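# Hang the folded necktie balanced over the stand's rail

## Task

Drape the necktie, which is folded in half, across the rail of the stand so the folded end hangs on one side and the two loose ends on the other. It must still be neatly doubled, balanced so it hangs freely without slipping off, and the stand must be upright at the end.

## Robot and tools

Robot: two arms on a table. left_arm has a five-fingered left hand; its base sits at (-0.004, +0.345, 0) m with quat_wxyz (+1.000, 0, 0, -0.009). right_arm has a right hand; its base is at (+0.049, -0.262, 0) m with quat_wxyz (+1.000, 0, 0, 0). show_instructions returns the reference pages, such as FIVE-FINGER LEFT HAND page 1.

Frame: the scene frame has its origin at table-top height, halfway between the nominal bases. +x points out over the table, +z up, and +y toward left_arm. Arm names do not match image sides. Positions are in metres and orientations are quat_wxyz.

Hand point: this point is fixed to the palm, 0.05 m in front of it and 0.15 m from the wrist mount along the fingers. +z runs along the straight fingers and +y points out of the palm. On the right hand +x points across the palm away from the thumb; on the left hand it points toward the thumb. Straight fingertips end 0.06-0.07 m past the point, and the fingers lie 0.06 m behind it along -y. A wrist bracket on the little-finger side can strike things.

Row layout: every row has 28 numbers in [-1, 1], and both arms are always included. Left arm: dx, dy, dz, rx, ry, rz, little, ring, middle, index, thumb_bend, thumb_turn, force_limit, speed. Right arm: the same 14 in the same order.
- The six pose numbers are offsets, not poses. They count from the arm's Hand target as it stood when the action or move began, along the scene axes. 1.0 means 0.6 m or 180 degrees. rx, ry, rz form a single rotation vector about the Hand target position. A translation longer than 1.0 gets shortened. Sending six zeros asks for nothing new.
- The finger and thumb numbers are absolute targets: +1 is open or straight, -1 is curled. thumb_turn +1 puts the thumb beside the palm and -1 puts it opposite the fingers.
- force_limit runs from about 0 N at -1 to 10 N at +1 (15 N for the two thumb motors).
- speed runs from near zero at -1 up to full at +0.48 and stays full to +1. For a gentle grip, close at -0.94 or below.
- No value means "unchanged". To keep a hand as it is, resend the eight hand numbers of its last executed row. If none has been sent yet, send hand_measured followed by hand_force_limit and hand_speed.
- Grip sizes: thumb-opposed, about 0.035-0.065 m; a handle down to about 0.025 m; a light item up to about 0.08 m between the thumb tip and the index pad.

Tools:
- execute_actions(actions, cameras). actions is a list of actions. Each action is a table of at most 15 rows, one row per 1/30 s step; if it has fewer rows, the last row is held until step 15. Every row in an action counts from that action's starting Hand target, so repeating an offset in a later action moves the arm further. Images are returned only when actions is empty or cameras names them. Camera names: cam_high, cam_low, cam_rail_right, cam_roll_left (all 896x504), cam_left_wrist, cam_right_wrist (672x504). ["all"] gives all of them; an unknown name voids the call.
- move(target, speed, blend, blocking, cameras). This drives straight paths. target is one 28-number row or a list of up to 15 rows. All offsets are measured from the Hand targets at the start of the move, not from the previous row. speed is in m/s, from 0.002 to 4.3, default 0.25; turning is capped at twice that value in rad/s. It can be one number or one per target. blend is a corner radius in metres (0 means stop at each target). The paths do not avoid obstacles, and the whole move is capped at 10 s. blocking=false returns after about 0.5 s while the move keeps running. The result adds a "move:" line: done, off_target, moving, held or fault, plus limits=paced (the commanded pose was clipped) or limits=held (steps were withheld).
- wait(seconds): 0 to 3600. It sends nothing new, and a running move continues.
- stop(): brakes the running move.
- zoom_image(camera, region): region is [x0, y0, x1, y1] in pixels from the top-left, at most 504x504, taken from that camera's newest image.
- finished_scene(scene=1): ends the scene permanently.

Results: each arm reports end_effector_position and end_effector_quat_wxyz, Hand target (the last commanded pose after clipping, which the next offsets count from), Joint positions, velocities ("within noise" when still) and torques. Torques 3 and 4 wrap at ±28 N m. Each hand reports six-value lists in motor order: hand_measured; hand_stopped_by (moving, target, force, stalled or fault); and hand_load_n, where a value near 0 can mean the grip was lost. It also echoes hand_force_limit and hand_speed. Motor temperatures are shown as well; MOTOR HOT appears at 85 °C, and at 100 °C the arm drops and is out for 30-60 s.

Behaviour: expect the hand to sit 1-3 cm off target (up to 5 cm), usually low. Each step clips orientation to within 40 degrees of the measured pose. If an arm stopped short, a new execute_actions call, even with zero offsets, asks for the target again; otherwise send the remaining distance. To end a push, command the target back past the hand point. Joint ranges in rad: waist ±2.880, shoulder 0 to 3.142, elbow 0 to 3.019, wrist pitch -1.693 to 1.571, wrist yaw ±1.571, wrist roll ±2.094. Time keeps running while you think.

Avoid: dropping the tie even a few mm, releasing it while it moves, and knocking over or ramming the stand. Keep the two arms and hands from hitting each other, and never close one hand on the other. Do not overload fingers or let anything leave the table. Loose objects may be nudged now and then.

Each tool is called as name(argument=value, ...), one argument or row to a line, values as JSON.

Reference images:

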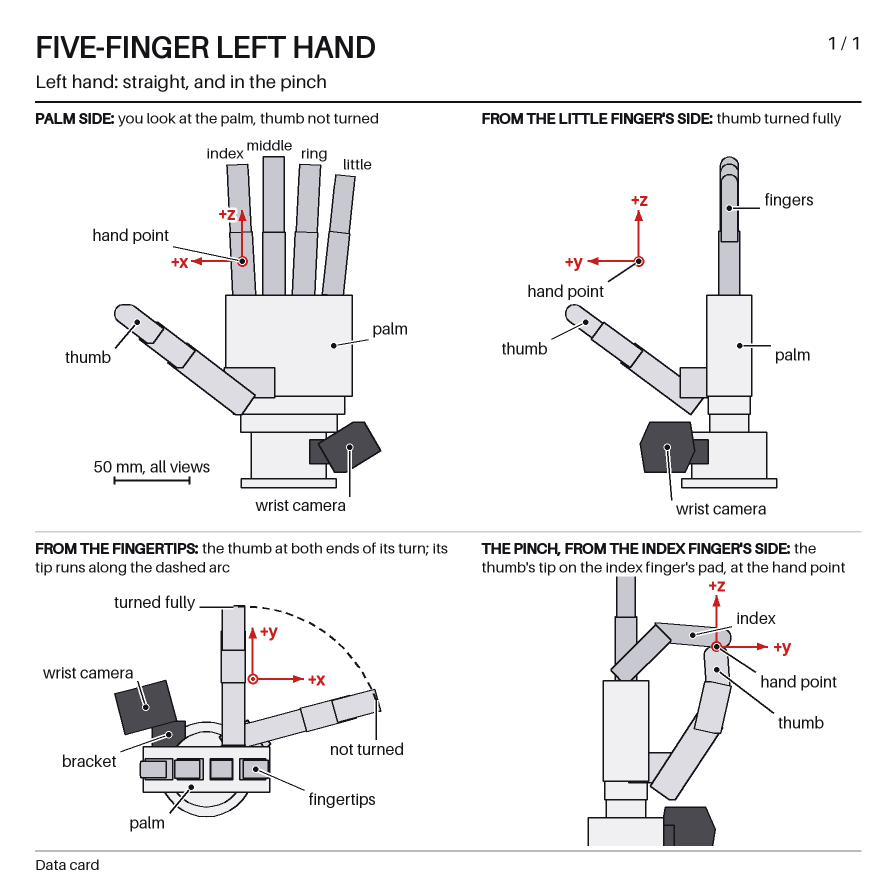

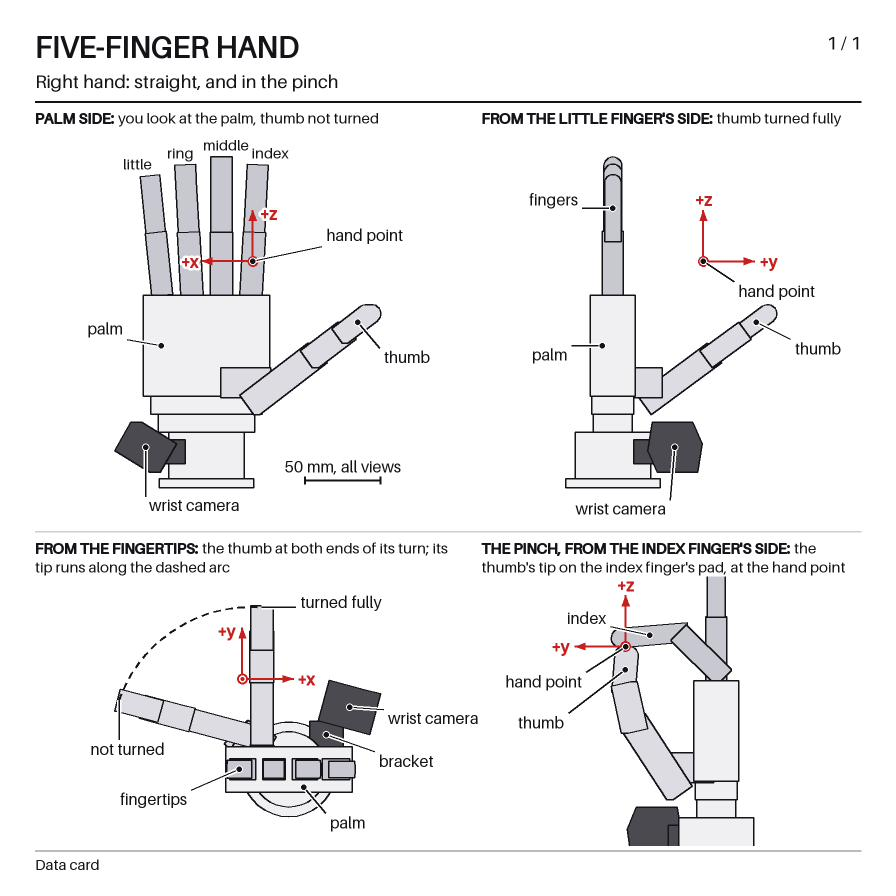

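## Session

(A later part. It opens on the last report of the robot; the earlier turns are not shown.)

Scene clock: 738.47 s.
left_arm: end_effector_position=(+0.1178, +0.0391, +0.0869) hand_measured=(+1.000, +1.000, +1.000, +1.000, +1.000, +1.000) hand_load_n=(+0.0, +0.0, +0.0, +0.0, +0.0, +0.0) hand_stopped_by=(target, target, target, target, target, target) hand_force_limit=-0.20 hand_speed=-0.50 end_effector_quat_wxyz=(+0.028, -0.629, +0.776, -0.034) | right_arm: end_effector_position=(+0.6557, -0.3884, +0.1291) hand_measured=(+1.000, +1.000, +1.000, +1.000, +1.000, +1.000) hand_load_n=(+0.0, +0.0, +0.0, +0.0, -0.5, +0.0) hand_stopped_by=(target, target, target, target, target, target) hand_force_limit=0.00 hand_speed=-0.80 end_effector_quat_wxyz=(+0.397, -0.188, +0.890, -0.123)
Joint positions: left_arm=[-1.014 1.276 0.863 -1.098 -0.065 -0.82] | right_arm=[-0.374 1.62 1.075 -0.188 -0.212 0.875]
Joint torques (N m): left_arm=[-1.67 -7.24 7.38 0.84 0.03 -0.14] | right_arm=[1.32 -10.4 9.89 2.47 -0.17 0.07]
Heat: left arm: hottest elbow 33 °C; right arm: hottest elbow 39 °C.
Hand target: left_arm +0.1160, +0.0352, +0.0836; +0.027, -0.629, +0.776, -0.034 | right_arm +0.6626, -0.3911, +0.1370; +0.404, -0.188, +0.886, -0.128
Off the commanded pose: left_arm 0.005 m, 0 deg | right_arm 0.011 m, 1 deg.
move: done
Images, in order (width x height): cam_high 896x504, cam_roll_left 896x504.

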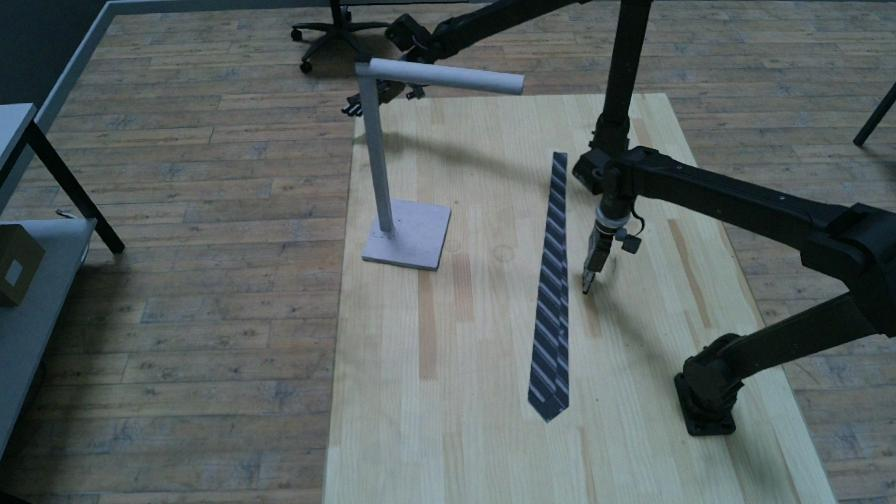

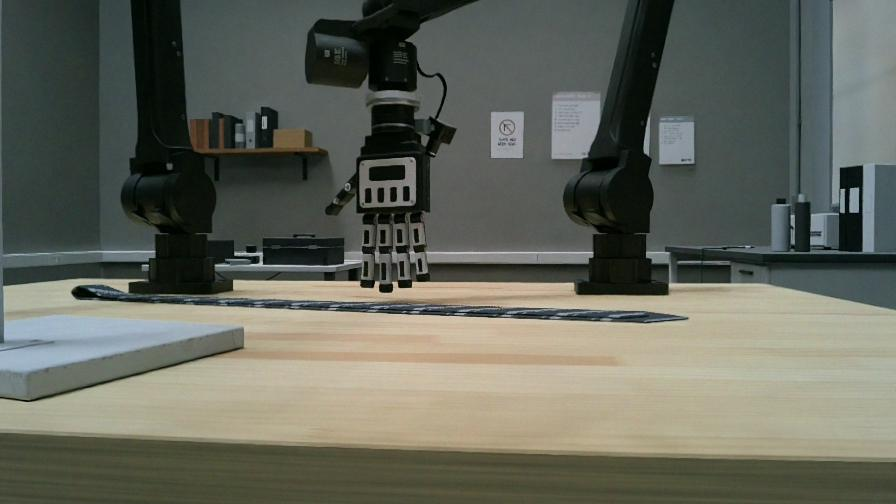

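move(
  target=[0,0,-0.018,0,0,0,1,1,0.8,1,1,1,-0.2,-0.5, 0,0,0,0,0,0,1,1,1,1,1,1,0,-0.8],
  speed=0.05,
  cameras=["cam_roll_left","cam_high"],
)

zoom_image(
  camera="cam_roll_left",
  region=[300, 230, 500, 330],
)

Scene clock: 749.63 s.
left_arm: end_effector_position=(+0.1182, +0.0384, +0.0766) hand_measured=(+1.000, +1.000, +0.800, +1.000, +1.000, +1.000) hand_load_n=(+0.0, +0.0, +0.0, +0.0, +0.0, +0.0) hand_stopped_by=(target, target, target, target, target, target) hand_force_limit=-0.20 hand_speed=-0.50 end_effector_quat_wxyz=(+0.028, -0.629, +0.776, -0.035) | right_arm: end_effector_position=(+0.6557, -0.3884, +0.1291) hand_measured=(+1.000, +1.000, +1.000, +1.000, +1.000, +1.000) hand_load_n=(+0.0, +0.0, +0.0, +0.0, +0.0, +0.0) hand_stopped_by=(target, target, target, target, target, target) hand_force_limit=0.00 hand_speed=-0.80 end_effector_quat_wxyz=(+0.397, -0.188, +0.890, -0.123)
Joint positions: left_arm=[-1.014 1.29 0.845 -1.065 -0.065 -0.821] | right_arm=[-0.374 1.62 1.075 -0.188 -0.212 0.875]
Joint torques (N m): left_arm=[-1.55 -7.3 7.21 0.84 0.04 -0.14] | right_arm=[1.67 -8.94 10.1 2.03 -0.14 0.09]
Heat: left arm: hottest elbow 33 °C; right arm: hottest elbow 39 °C.
Hand target: left_arm +0.1161, +0.0351, +0.0730; +0.027, -0.629, +0.776, -0.034 | right_arm +0.6626, -0.3911, +0.1370; +0.404, -0.188, +0.886, -0.128
Off the commanded pose: left_arm 0.005 m, 0 deg | right_arm 0.011 m, 1 deg.
move: done
Images, in order (width x height): cam_high 896x504, cam_roll_left 896x504.

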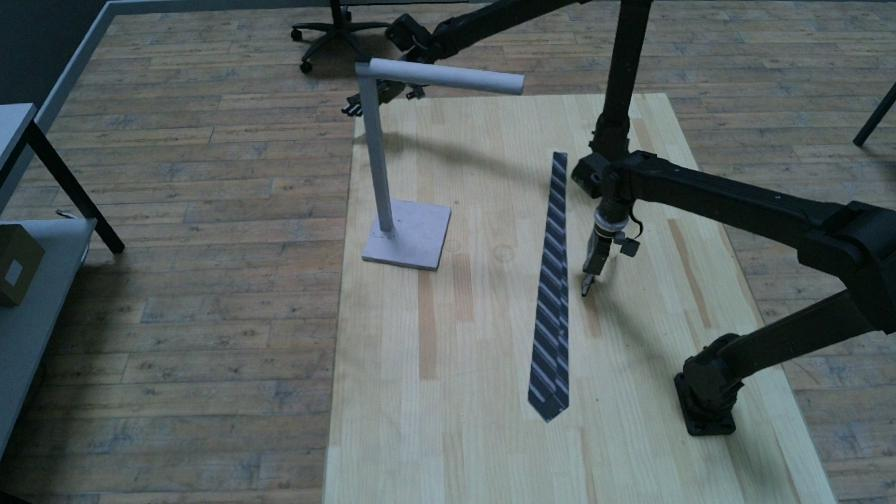

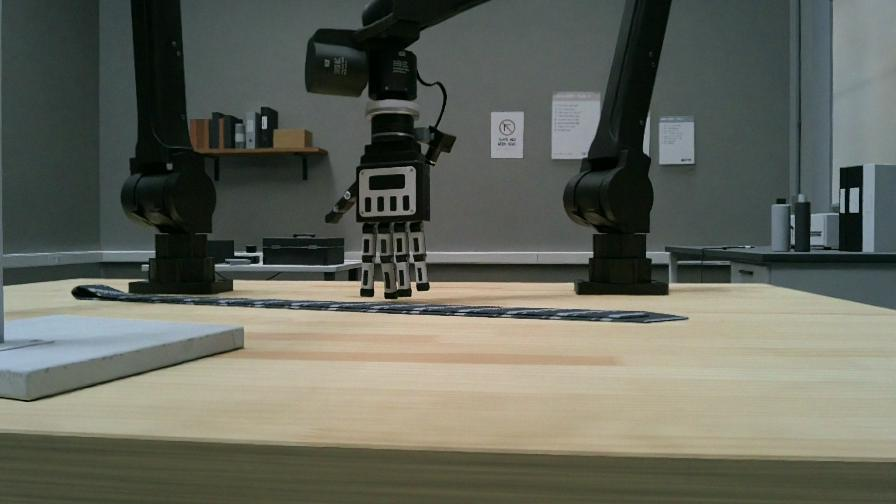

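Scaled by 2.520 from the camera's image (finer frame: 1280x720).

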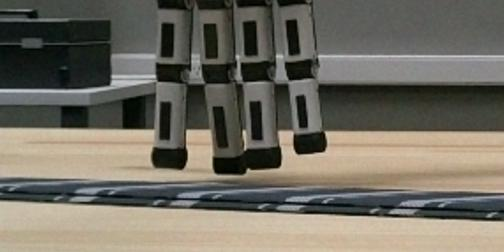

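move(
  target=[0,0,-0.01,0,0,0,1,1,0.8,1,1,1,-0.2,-0.5, 0,0,0,0,0,0,1,1,1,1,1,1,0,-0.8],
  speed=0.05,
  cameras=["cam_roll_left","cam_high"],
)

zoom_image(
  camera="cam_roll_left",
  region=[300, 230, 500, 330],
)

Scene clock: 761.53 s.
left_arm: end_effector_position=(+0.1191, +0.0368, +0.0730) hand_measured=(+1.000, +1.000, +0.800, +1.000, +1.000, +1.000) hand_load_n=(+0.0, +0.0, +0.0, +0.0, +0.0, +0.0) hand_stopped_by=(target, target, target, target, target, target) hand_force_limit=-0.20 hand_speed=-0.50 end_effector_quat_wxyz=(+0.027, -0.629, +0.776, -0.039) | right_arm: end_effector_position=(+0.6557, -0.3884, +0.1291) hand_measured=(+1.000, +1.000, +1.000, +1.000, +1.000, +1.000) hand_load_n=(+0.0, +0.0, +0.0, +0.0, +0.0, +0.0) hand_stopped_by=(target, target, target, target, target, target) hand_force_limit=0.00 hand_speed=-0.80 end_effector_quat_wxyz=(+0.397, -0.188, +0.890, -0.123)
Joint positions: left_arm=[-1.014 1.293 0.838 -1.046 -0.065 -0.821] | right_arm=[-0.374 1.62 1.075 -0.188 -0.212 0.875]
Joint torques (N m): left_arm=[-1.73 -6.95 6.97 0.83 0.02 -0.15] | right_arm=[1.49 -9.7 9.94 2.22 -0.21 0.14]
Heat: left arm: hottest elbow 32 °C; right arm: hottest elbow 39 °C.
Hand target: left_arm +0.1161, +0.0352, +0.0670; +0.027, -0.629, +0.776, -0.034 | right_arm +0.6626, -0.3911, +0.1370; +0.404, -0.188, +0.886, -0.128
Off the commanded pose: left_arm 0.007 m, 1 deg | right_arm 0.011 m, 1 deg.
move: done
Images, in order (width x height): cam_high 896x504, cam_roll_left 896x504.

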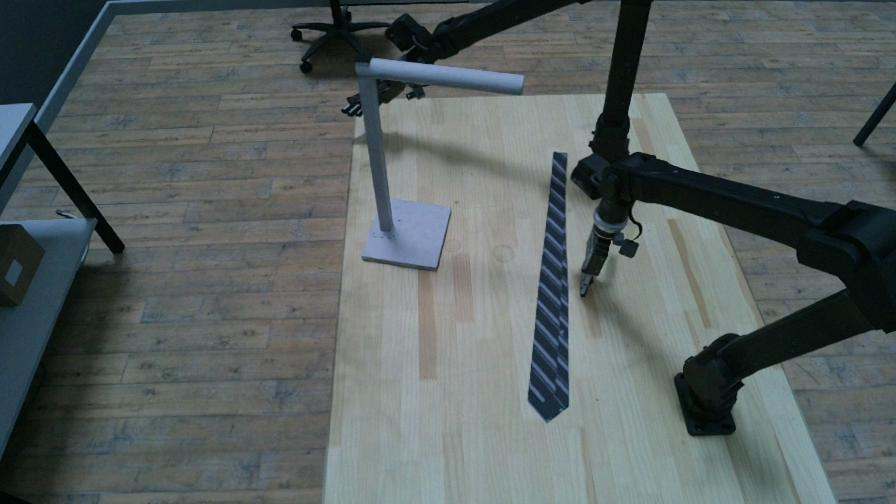

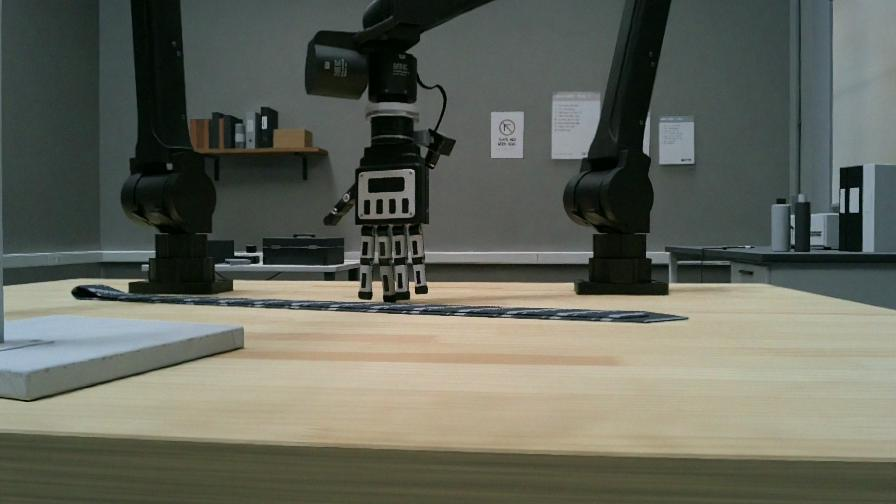

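Scaled by 2.520 from the camera's image (finer frame: 1280x720).

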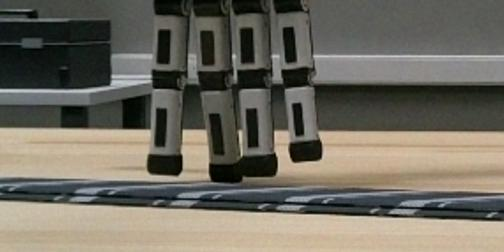

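move(
  target=[
    [0,-0.047,0.002,0,0,0,1,1,0.8,1,1,1,-0.2,-0.5, 0,0,0,0,0,0,1,1,1,1,1,1,0,-0.8],
    [0.1,-0.047,0.002,0,0,0,1,1,0.8,1,1,1,-0.2,-0.5, 0,0,0,0,0,0,1,1,1,1,1,1,0,-0.8],
  ],
  speed=0.05,
  cameras=["cam_roll_left","cam_high"],
)

zoom_image(
  camera="cam_roll_left",
  region=[300, 230, 500, 330],
)

Scene clock: 777.57 s.
left_arm: end_effector_position=(+0.1573, +0.0160, +0.0738) hand_measured=(+1.000, +1.000, +0.800, +1.000, +1.000, +1.000) hand_load_n=(+0.0, +0.0, -4.5, +0.0, +0.0, +0.0) hand_stopped_by=(target, target, target, target, target, target) hand_force_limit=-0.20 hand_speed=-0.50 end_effector_quat_wxyz=(+0.021, -0.624, +0.781, -0.025) | right_arm: end_effector_position=(+0.6557, -0.3884, +0.1291) hand_measured=(+1.000, +1.000, +1.000, +1.000, +1.000, +1.000) hand_load_n=(+0.0, +0.0, +0.0, -0.5, +0.0, +0.0) hand_stopped_by=(target, target, target, target, target, target) hand_force_limit=0.00 hand_speed=-0.80 end_effector_quat_wxyz=(+0.397, -0.188, +0.890, -0.123)
Joint positions: left_arm=[-0.947 1.415 0.954 -1.062 -0.045 -0.741] | right_arm=[-0.374 1.62 1.075 -0.188 -0.212 0.875]
Joint torques (N m): left_arm=[0.62 -7.18 9.07 1.55 -0.51 0.03] | right_arm=[1.49 -10.17 9.95 2.22 -0.16 0.06]
Heat: left arm: hottest elbow 32 °C; right arm: hottest elbow 39 °C.
Hand target: left_arm +0.1761, +0.0069, +0.0681; +0.027, -0.629, +0.776, -0.034 | right_arm +0.6626, -0.3911, +0.1370; +0.404, -0.188, +0.886, -0.128
Off the commanded pose: left_arm 0.022 m, 1 deg | right_arm 0.011 m, 1 deg.
move: off_target (left_arm)
Images, in order (width x height): cam_high 896x504, cam_roll_left 896x504.

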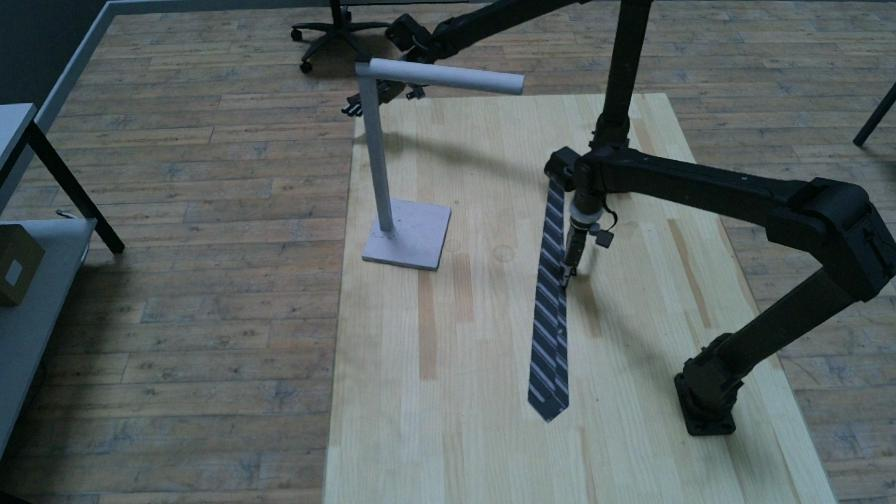

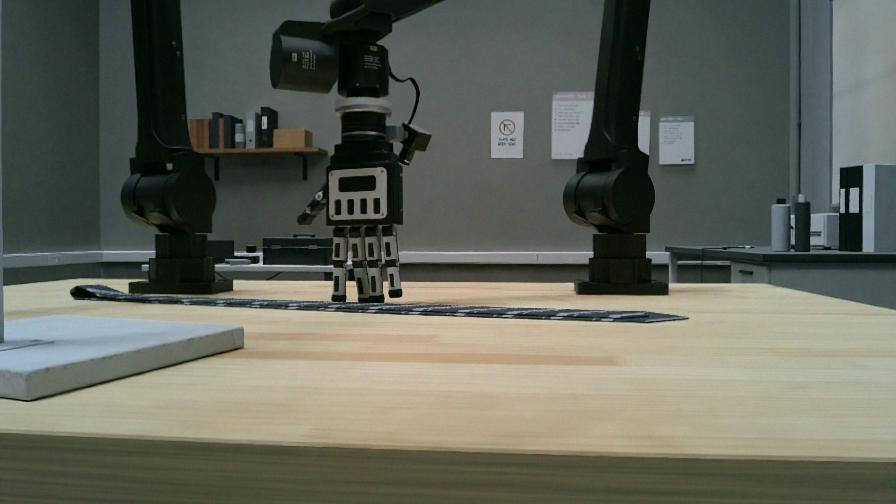

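Scaled by 2.520 from the camera's image (finer frame: 1280x720).

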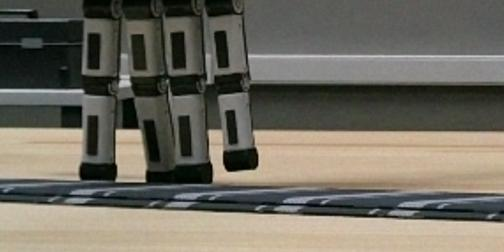

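move(
  target=[
    [-0.02,0,0.012,0,0,0,1,1,0.7,1,1,1,-0.2,-0.5, 0,0,0,0,0,0,1,1,1,1,1,1,0,-0.8],
  ],
  speed=0.05,
  cameras=["cam_roll_left","cam_high"],
)

zoom_image(
  camera="cam_roll_left",
  region=[250, 230, 450, 330],
)

zoom_image(
  camera="cam_high",
  region=[500, 200, 640, 320],
)

Scene clock: 788.87 s.
left_arm: end_effector_position=(+0.1605, +0.0147, +0.0726) hand_measured=(+1.000, +1.000, +0.700, +1.000, +1.000, +1.000) hand_load_n=(+0.0, -0.5, +0.0, -0.5, +0.0, +0.0) hand_stopped_by=(target, target, target, target, target, target) hand_force_limit=-0.20 hand_speed=-0.50 end_effector_quat_wxyz=(+0.025, -0.627, +0.778, -0.029) | right_arm: end_effector_position=(+0.6557, -0.3884, +0.1291) hand_measured=(+1.000, +1.000, +1.000, +1.000, +1.000, +1.000) hand_load_n=(+0.0, +0.0, +0.0, +0.0, +0.0, +0.0) hand_stopped_by=(target, target, target, target, target, target) hand_force_limit=0.00 hand_speed=-0.80 end_effector_quat_wxyz=(+0.397, -0.188, +0.890, -0.123)
Joint positions: left_arm=[-0.947 1.417 0.955 -1.053 -0.055 -0.749] | right_arm=[-0.374 1.62 1.075 -0.188 -0.212 0.875]
Joint torques (N m): left_arm=[-1.2 -9.64 8.61 0.49 -0.18 -0.17] | right_arm=[0.97 -9.35 10.25 2.28 -0.12 0.16]
Heat: left arm: hottest elbow 32 °C; right arm: hottest elbow 39 °C.
Hand target: left_arm +0.1641, +0.0070, +0.0753; +0.027, -0.629, +0.776, -0.034 | right_arm +0.6626, -0.3911, +0.1370; +0.404, -0.188, +0.886, -0.128
Off the commanded pose: left_arm 0.009 m, 1 deg | right_arm 0.011 m, 1 deg.
move: done
Images, in order (width x height): cam_high 896x504, cam_roll_left 896x504.

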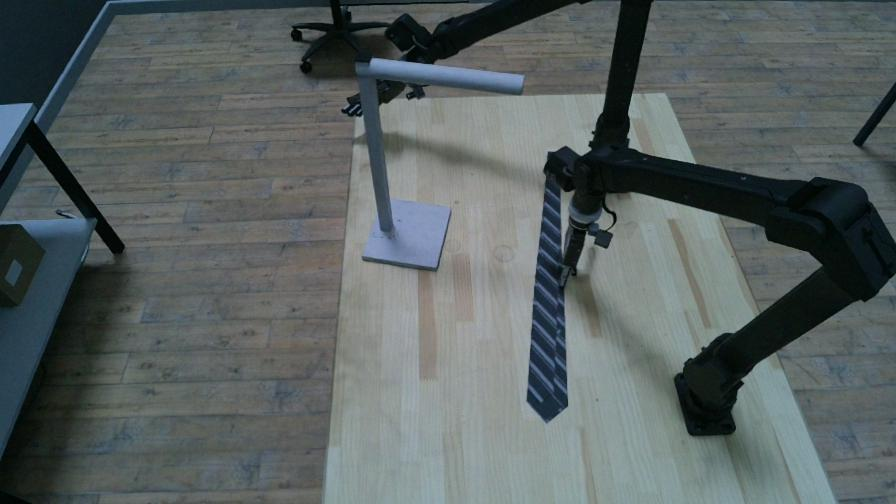

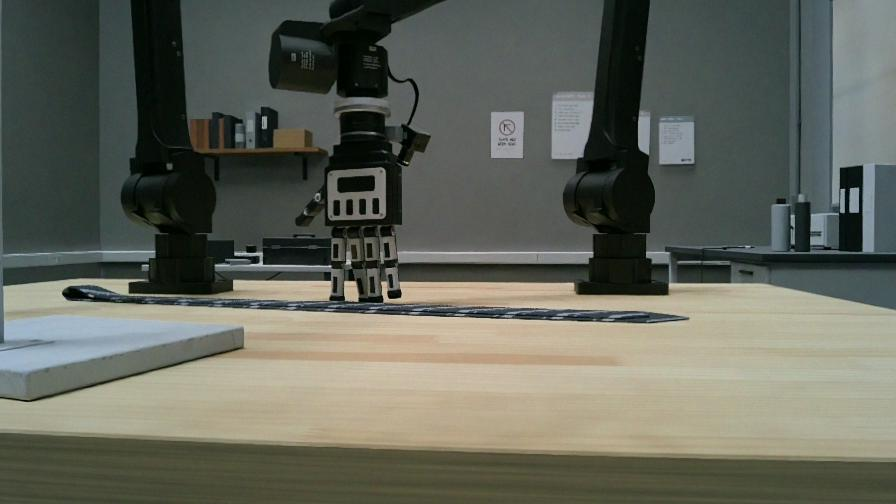

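Scaled by 2.520 from the camera's image (finer frame: 1280x720).

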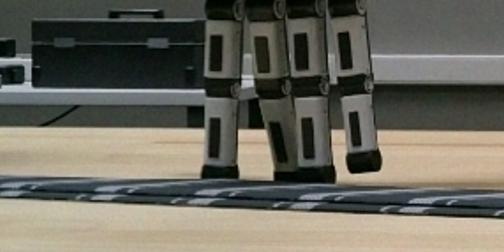

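Scaled by 3.600 from the camera's image (finer frame: 1280x720).

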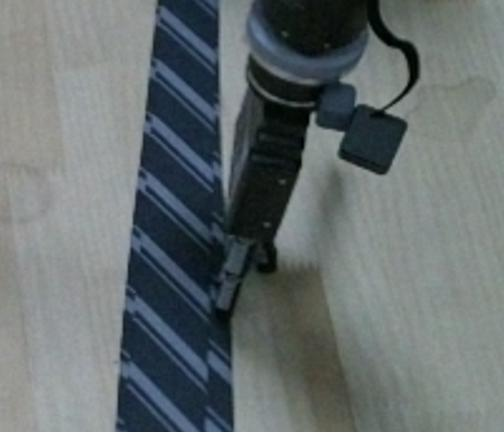

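move(
  target=[
    [0.12,0,0.003,0,0,0,1,1,0.7,1,1,1,-0.2,-0.5, 0,0,0,0,0,0,1,1,1,1,1,1,0,-0.8],
  ],
  speed=0.05,
  cameras=["cam_roll_left","cam_high"],
)

zoom_image(
  camera="cam_high",
  region=[440, 140, 640, 440],
)

Scene clock: 799.33 s.
left_arm: end_effector_position=(+0.2252, +0.0126, +0.0744) hand_measured=(+1.000, +1.000, +0.700, +1.000, +1.000, +1.000) hand_load_n=(+0.0, +0.0, +0.0, +0.0, +0.0, +0.0) hand_stopped_by=(target, target, target, target, target, target) hand_force_limit=-0.20 hand_speed=-0.50 end_effector_quat_wxyz=(+0.027, -0.629, +0.776, -0.032) | right_arm: end_effector_position=(+0.6557, -0.3884, +0.1291) hand_measured=(+1.000, +1.000, +1.000, +1.000, +1.000, +1.000) hand_load_n=(-0.5, +0.0, +0.0, +0.0, +0.0, -0.5) hand_stopped_by=(target, target, target, target, target, target) hand_force_limit=0.00 hand_speed=-0.80 end_effector_quat_wxyz=(+0.397, -0.188, +0.890, -0.123)
Joint positions: left_arm=[-0.824 1.514 1.065 -1.054 -0.052 -0.63] | right_arm=[-0.374 1.62 1.075 -0.188 -0.212 0.875]
Joint torques (N m): left_arm=[-0.09 -10.4 9.61 0.2 0.05 0.08] | right_arm=[0.91 -10.23 10.17 2.26 -0.19 0.06]
Heat: left arm: hottest elbow 33 °C; right arm: hottest elbow 39 °C.
Hand target: left_arm +0.2360, +0.0070, +0.0770; +0.027, -0.629, +0.776, -0.034 | right_arm +0.6626, -0.3911, +0.1370; +0.404, -0.188, +0.886, -0.128
Off the commanded pose: left_arm 0.013 m, 0 deg | right_arm 0.011 m, 1 deg.
move: off_target (left_arm)
Images, in order (width x height): cam_high 896x504, cam_roll_left 896x504.

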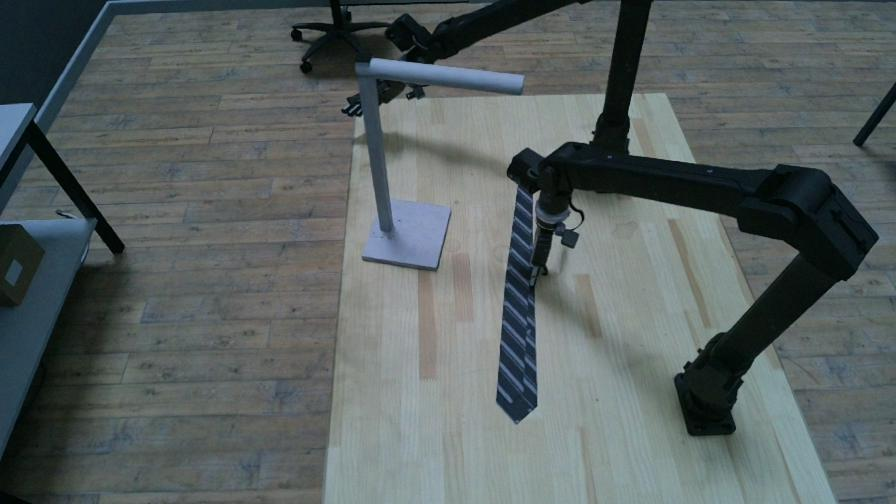

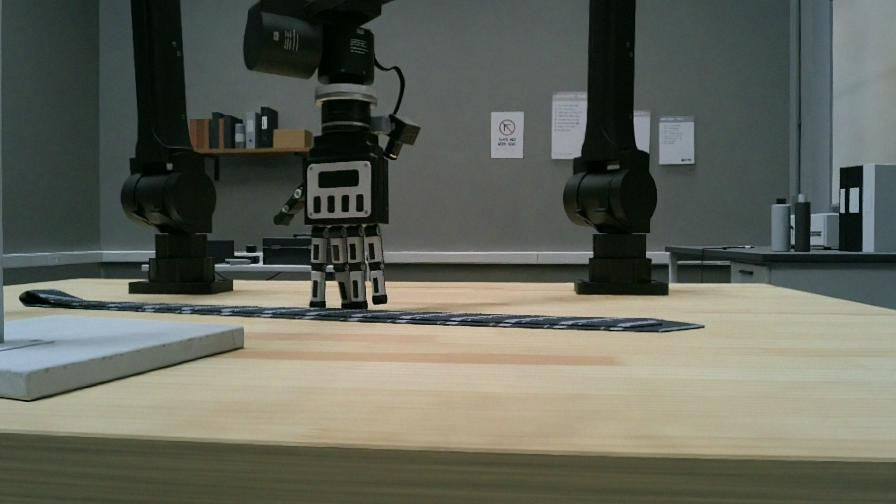

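Scaled by 1.680 from the camera's image (finer frame: 1280x720).

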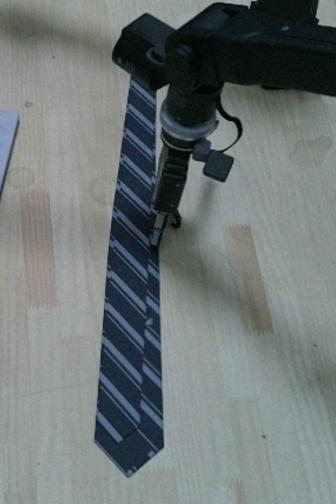

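move(
  target=[
    [0.085,0,0.003,0,0,0,1,1,0.7,1,1,1,-0.2,-0.5, 0,0,0,0,0,0,1,1,1,1,1,1,0,-0.8],
  ],
  speed=0.05,
)

move(
  target=[
    [-0.06,0,0.01,0,0,0,1,1,0.7,1,1,1,-0.2,-0.5, 0,0,0,0,0,0,1,1,1,1,1,1,0,-0.8],
    [-0.06,0,0.2,0,0,0,1,1,1,1,1,1,-0.2,-0.5, 0,0,0,0,0,0,1,1,1,1,1,1,0,-0.8],
  ],
  speed=0.1,
  cameras=["all"],
)

zoom_image(
  camera="cam_high",
  region=[440, 140, 640, 440],
)

Scene clock: 814.57 s.
left_arm: end_effector_position=(+0.2753, +0.0119, +0.0761) hand_measured=(+1.000, +1.000, +0.700, +1.000, +1.000, +1.000) hand_load_n=(+0.0, +0.0, +0.0, +0.0, +0.0, +0.0) hand_stopped_by=(target, target, target, target, target, target) hand_force_limit=-0.20 hand_speed=-0.50 end_effector_quat_wxyz=(+0.027, -0.629, +0.776, -0.031) | right_arm: end_effector_position=(+0.6557, -0.3884, +0.1291) hand_measured=(+1.000, +1.000, +1.000, +1.000, +1.000, +1.000) hand_load_n=(+0.0, +0.0, +0.0, +0.0, +0.0, +0.0) hand_stopped_by=(target, target, target, target, target, target) hand_force_limit=0.00 hand_speed=-0.80 end_effector_quat_wxyz=(+0.397, -0.188, +0.890, -0.123)
Joint positions: left_arm=[-0.742 1.599 1.17 -1.072 -0.046 -0.549] | right_arm=[-0.374 1.62 1.075 -0.188 -0.212 0.875]
Joint torques (N m): left_arm=[-0.15 -12.22 9.84 0.2 0.07 0.08] | right_arm=[1.26 -10.17 10.14 2.14 -0.18 0.06]
Heat: left arm: hottest elbow 33 °C; right arm: hottest elbow 39 °C.
Hand target: left_arm +0.2872, +0.0070, +0.0789; +0.028, -0.629, +0.776, -0.034 | right_arm +0.6626, -0.3911, +0.1370; +0.404, -0.188, +0.886, -0.128
Off the commanded pose: left_arm 0.013 m, 0 deg | right_arm 0.011 m, 1 deg.
move: off_target (left_arm)

Scene clock: 817.57 s.
left_arm: end_effector_position=(+0.2452, +0.0160, +0.1827) hand_measured=(+1.000, +1.000, +1.000, +1.000, +1.000, +1.000) hand_load_n=(+0.0, +0.0, +0.0, +0.0, +0.0, +0.0) hand_stopped_by=(target, target, target, target, target, target) hand_force_limit=-0.20 hand_speed=-0.50 end_effector_quat_wxyz=(+0.025, -0.627, +0.778, -0.016) | right_arm: end_effector_position=(+0.6557, -0.3884, +0.1291) hand_measured=(+1.000, +1.000, +1.000, +1.000, +1.000, +1.000) hand_load_n=(+0.0, +0.0, +0.0, +0.0, +0.0, +0.0) hand_stopped_by=(target, target, target, target, target, target) hand_force_limit=0.00 hand_speed=-0.80 end_effector_quat_wxyz=(+0.397, -0.188, +0.890, -0.123)
Joint positions: left_arm=[-0.783 1.48 1.323 -1.378 -0.047 -0.585] | right_arm=[-0.374 1.62 1.075 -0.188 -0.212 0.875]
Joint torques (N m): left_arm=[-1.2 -13.33 10.73 0.12 -0.04 -0.14] | right_arm=[1.26 -9.17 9.98 2.15 -0.17 0.12]
Heat: left arm: hottest elbow 33 °C; right arm: hottest elbow 39 °C.
Hand target: left_arm +0.2512, +0.0070, +0.1989; +0.028, -0.629, +0.776, -0.034 | right_arm +0.6626, -0.3911, +0.1370; +0.404, -0.188, +0.886, -0.128
Off the commanded pose: left_arm 0.019 m, 2 deg | right_arm 0.011 m, 1 deg.
move: off_target (left_arm); target 2's new numbers were sent with left_arm's hand 0.019 m and 2 deg from that target

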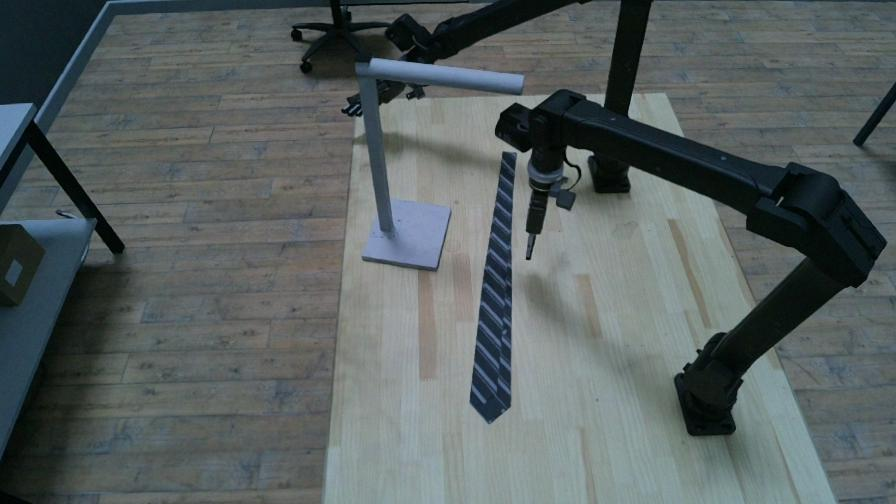

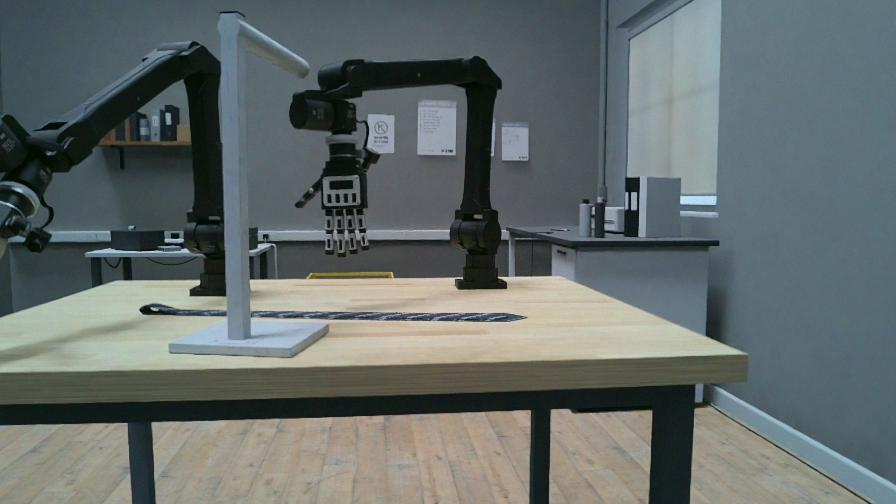

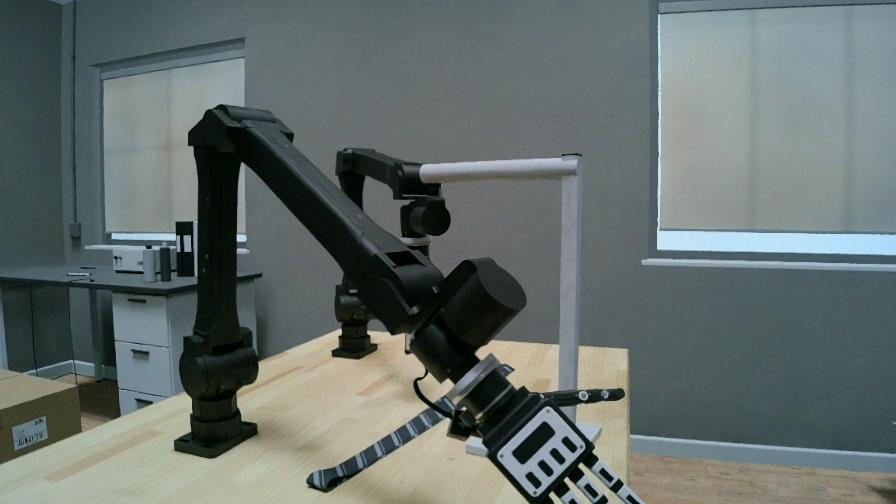

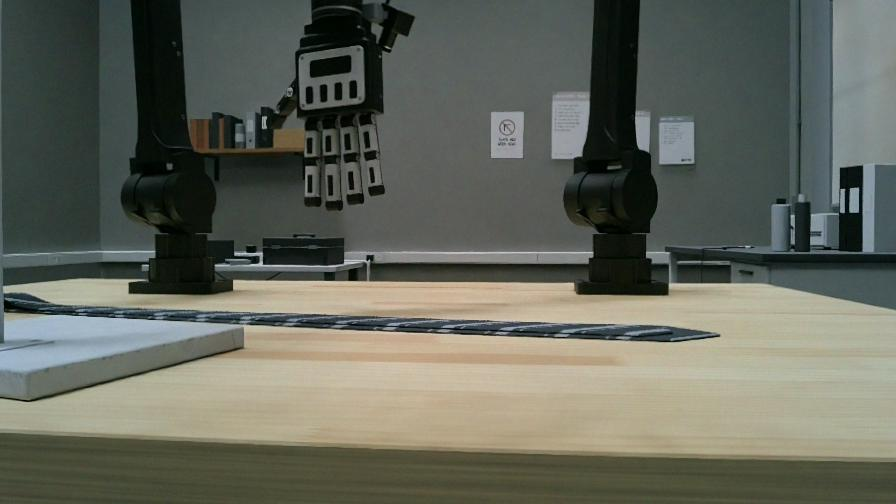

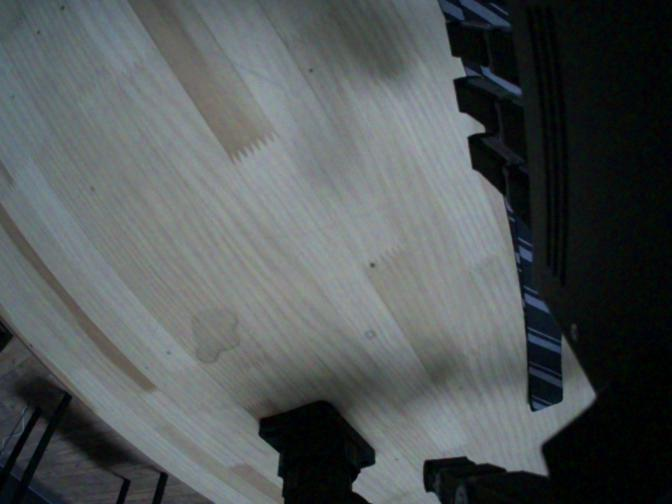

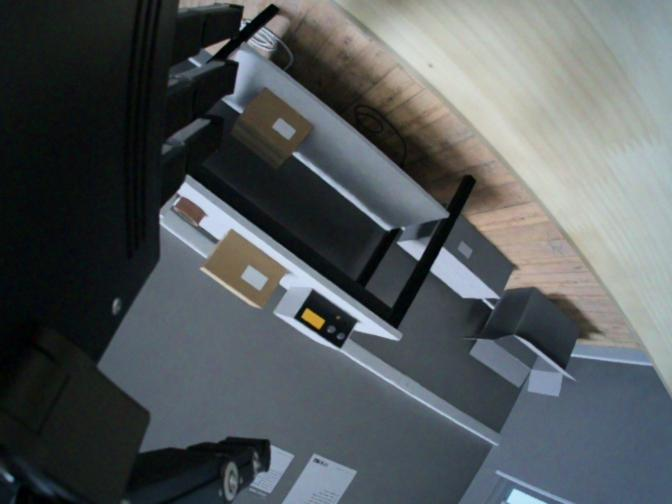

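Scaled by 1.680 from the camera's image (finer frame: 1280x720).

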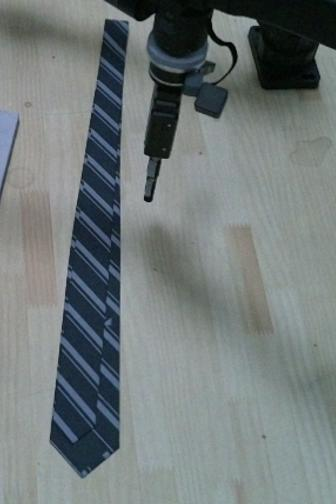

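move(
  target=[
    [0.08,0.32,0.08,0,0,0,1,1,1,1,1,1,-0.2,-0.5, -0.05,0,0.15,0,0,0,1,1,1,1,1,1,-0.2,-0.5],
    [0.08,0.32,0.08,0,0,0,1,1,1,1,1,1,-0.2,-0.5, -0.7877,0.2018,0.105,-0.1492,0.2362,0.334,1,1,0.8,1,1,1,-0.2,-0.5],
  ],
  speed=0.2,
  blend=0.05,
  cameras=["all"],
)

Scene clock: 884.50 s.
left_arm: end_effector_position=(+0.2981, +0.1963, +0.2393) hand_measured=(+1.000, +1.000, +1.000, +1.000, +1.000, +1.000) hand_load_n=(+0.0, +0.0, +0.0, +0.0, +0.0, +0.0) hand_stopped_by=(target, target, target, target, target, target) hand_force_limit=-0.20 hand_speed=-0.50 end_effector_quat_wxyz=(+0.025, -0.629, +0.776, -0.028) | right_arm: end_effector_position=(+0.1946, -0.2711, +0.2009) hand_measured=(+1.000, +1.000, +0.800, +1.000, +1.000, +1.000) hand_load_n=(+0.0, +0.0, +0.0, +0.0, +0.0, +0.0) hand_stopped_by=(target, target, target, target, target, target) hand_force_limit=-0.20 hand_speed=-0.50 end_effector_quat_wxyz=(-0.036, +0.700, -0.713, +0.035)
Joint positions: left_arm=[-0.33 1.305 1.298 -1.491 -0.014 -0.139] | right_arm=[-0.213 0.785 0.857 -1.545 -0.022 -0.194]
Joint torques (N m): left_arm=[-0.09 -10.75 8.96 0.2 0.12 0.05] | right_arm=[2.14 -0.09 8.54 -0.13 0.09 0.04]
Heat: left arm: hottest elbow 35 °C; right arm: hottest elbow 39 °C.
Hand target: left_arm +0.2991, +0.1991, +0.2469; +0.027, -0.629, +0.776, -0.034 | right_arm +0.1900, -0.2700, +0.2001; -0.031, +0.707, -0.706, +0.030
Off the commanded pose: left_arm 0.008 m, 1 deg | right_arm 0.005 m, 1 deg.
move: done

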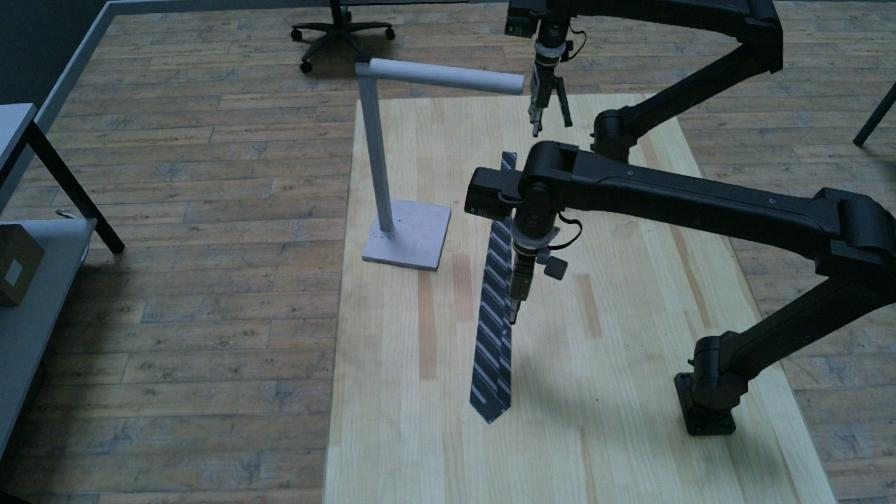

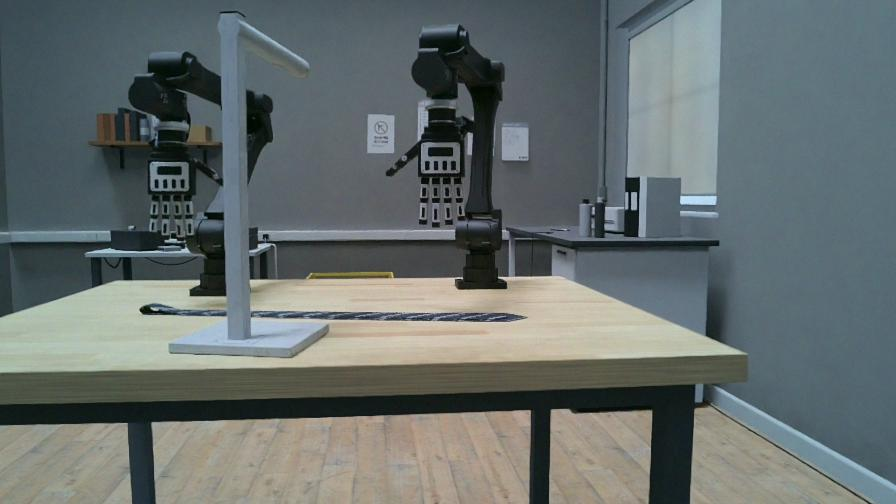

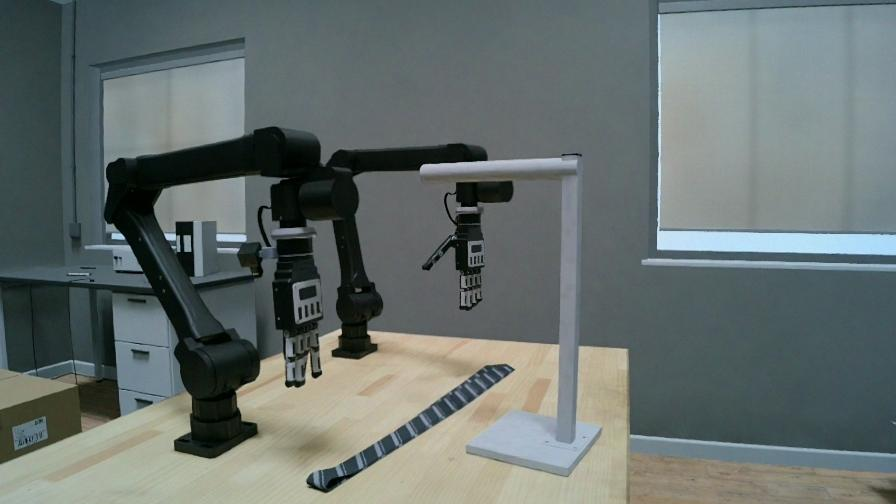

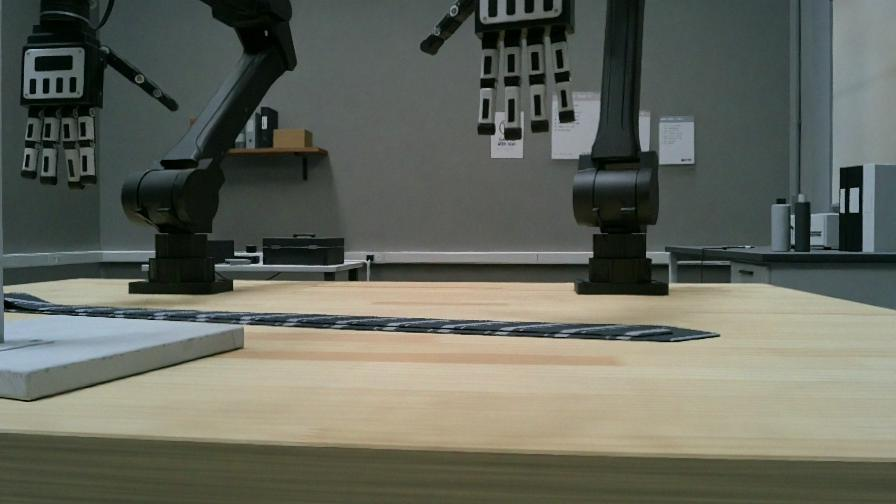

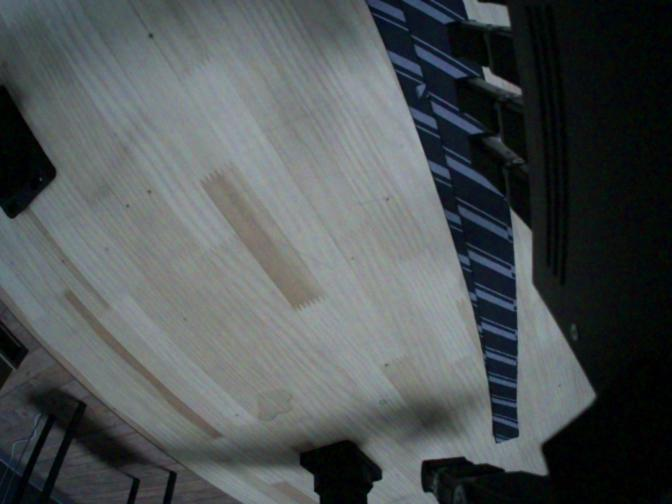

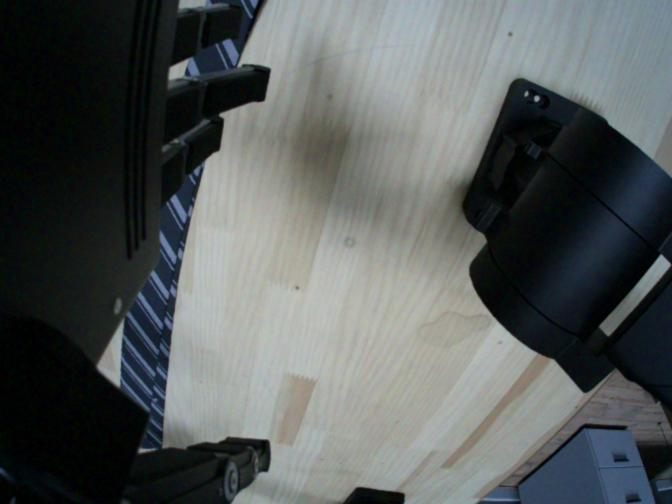

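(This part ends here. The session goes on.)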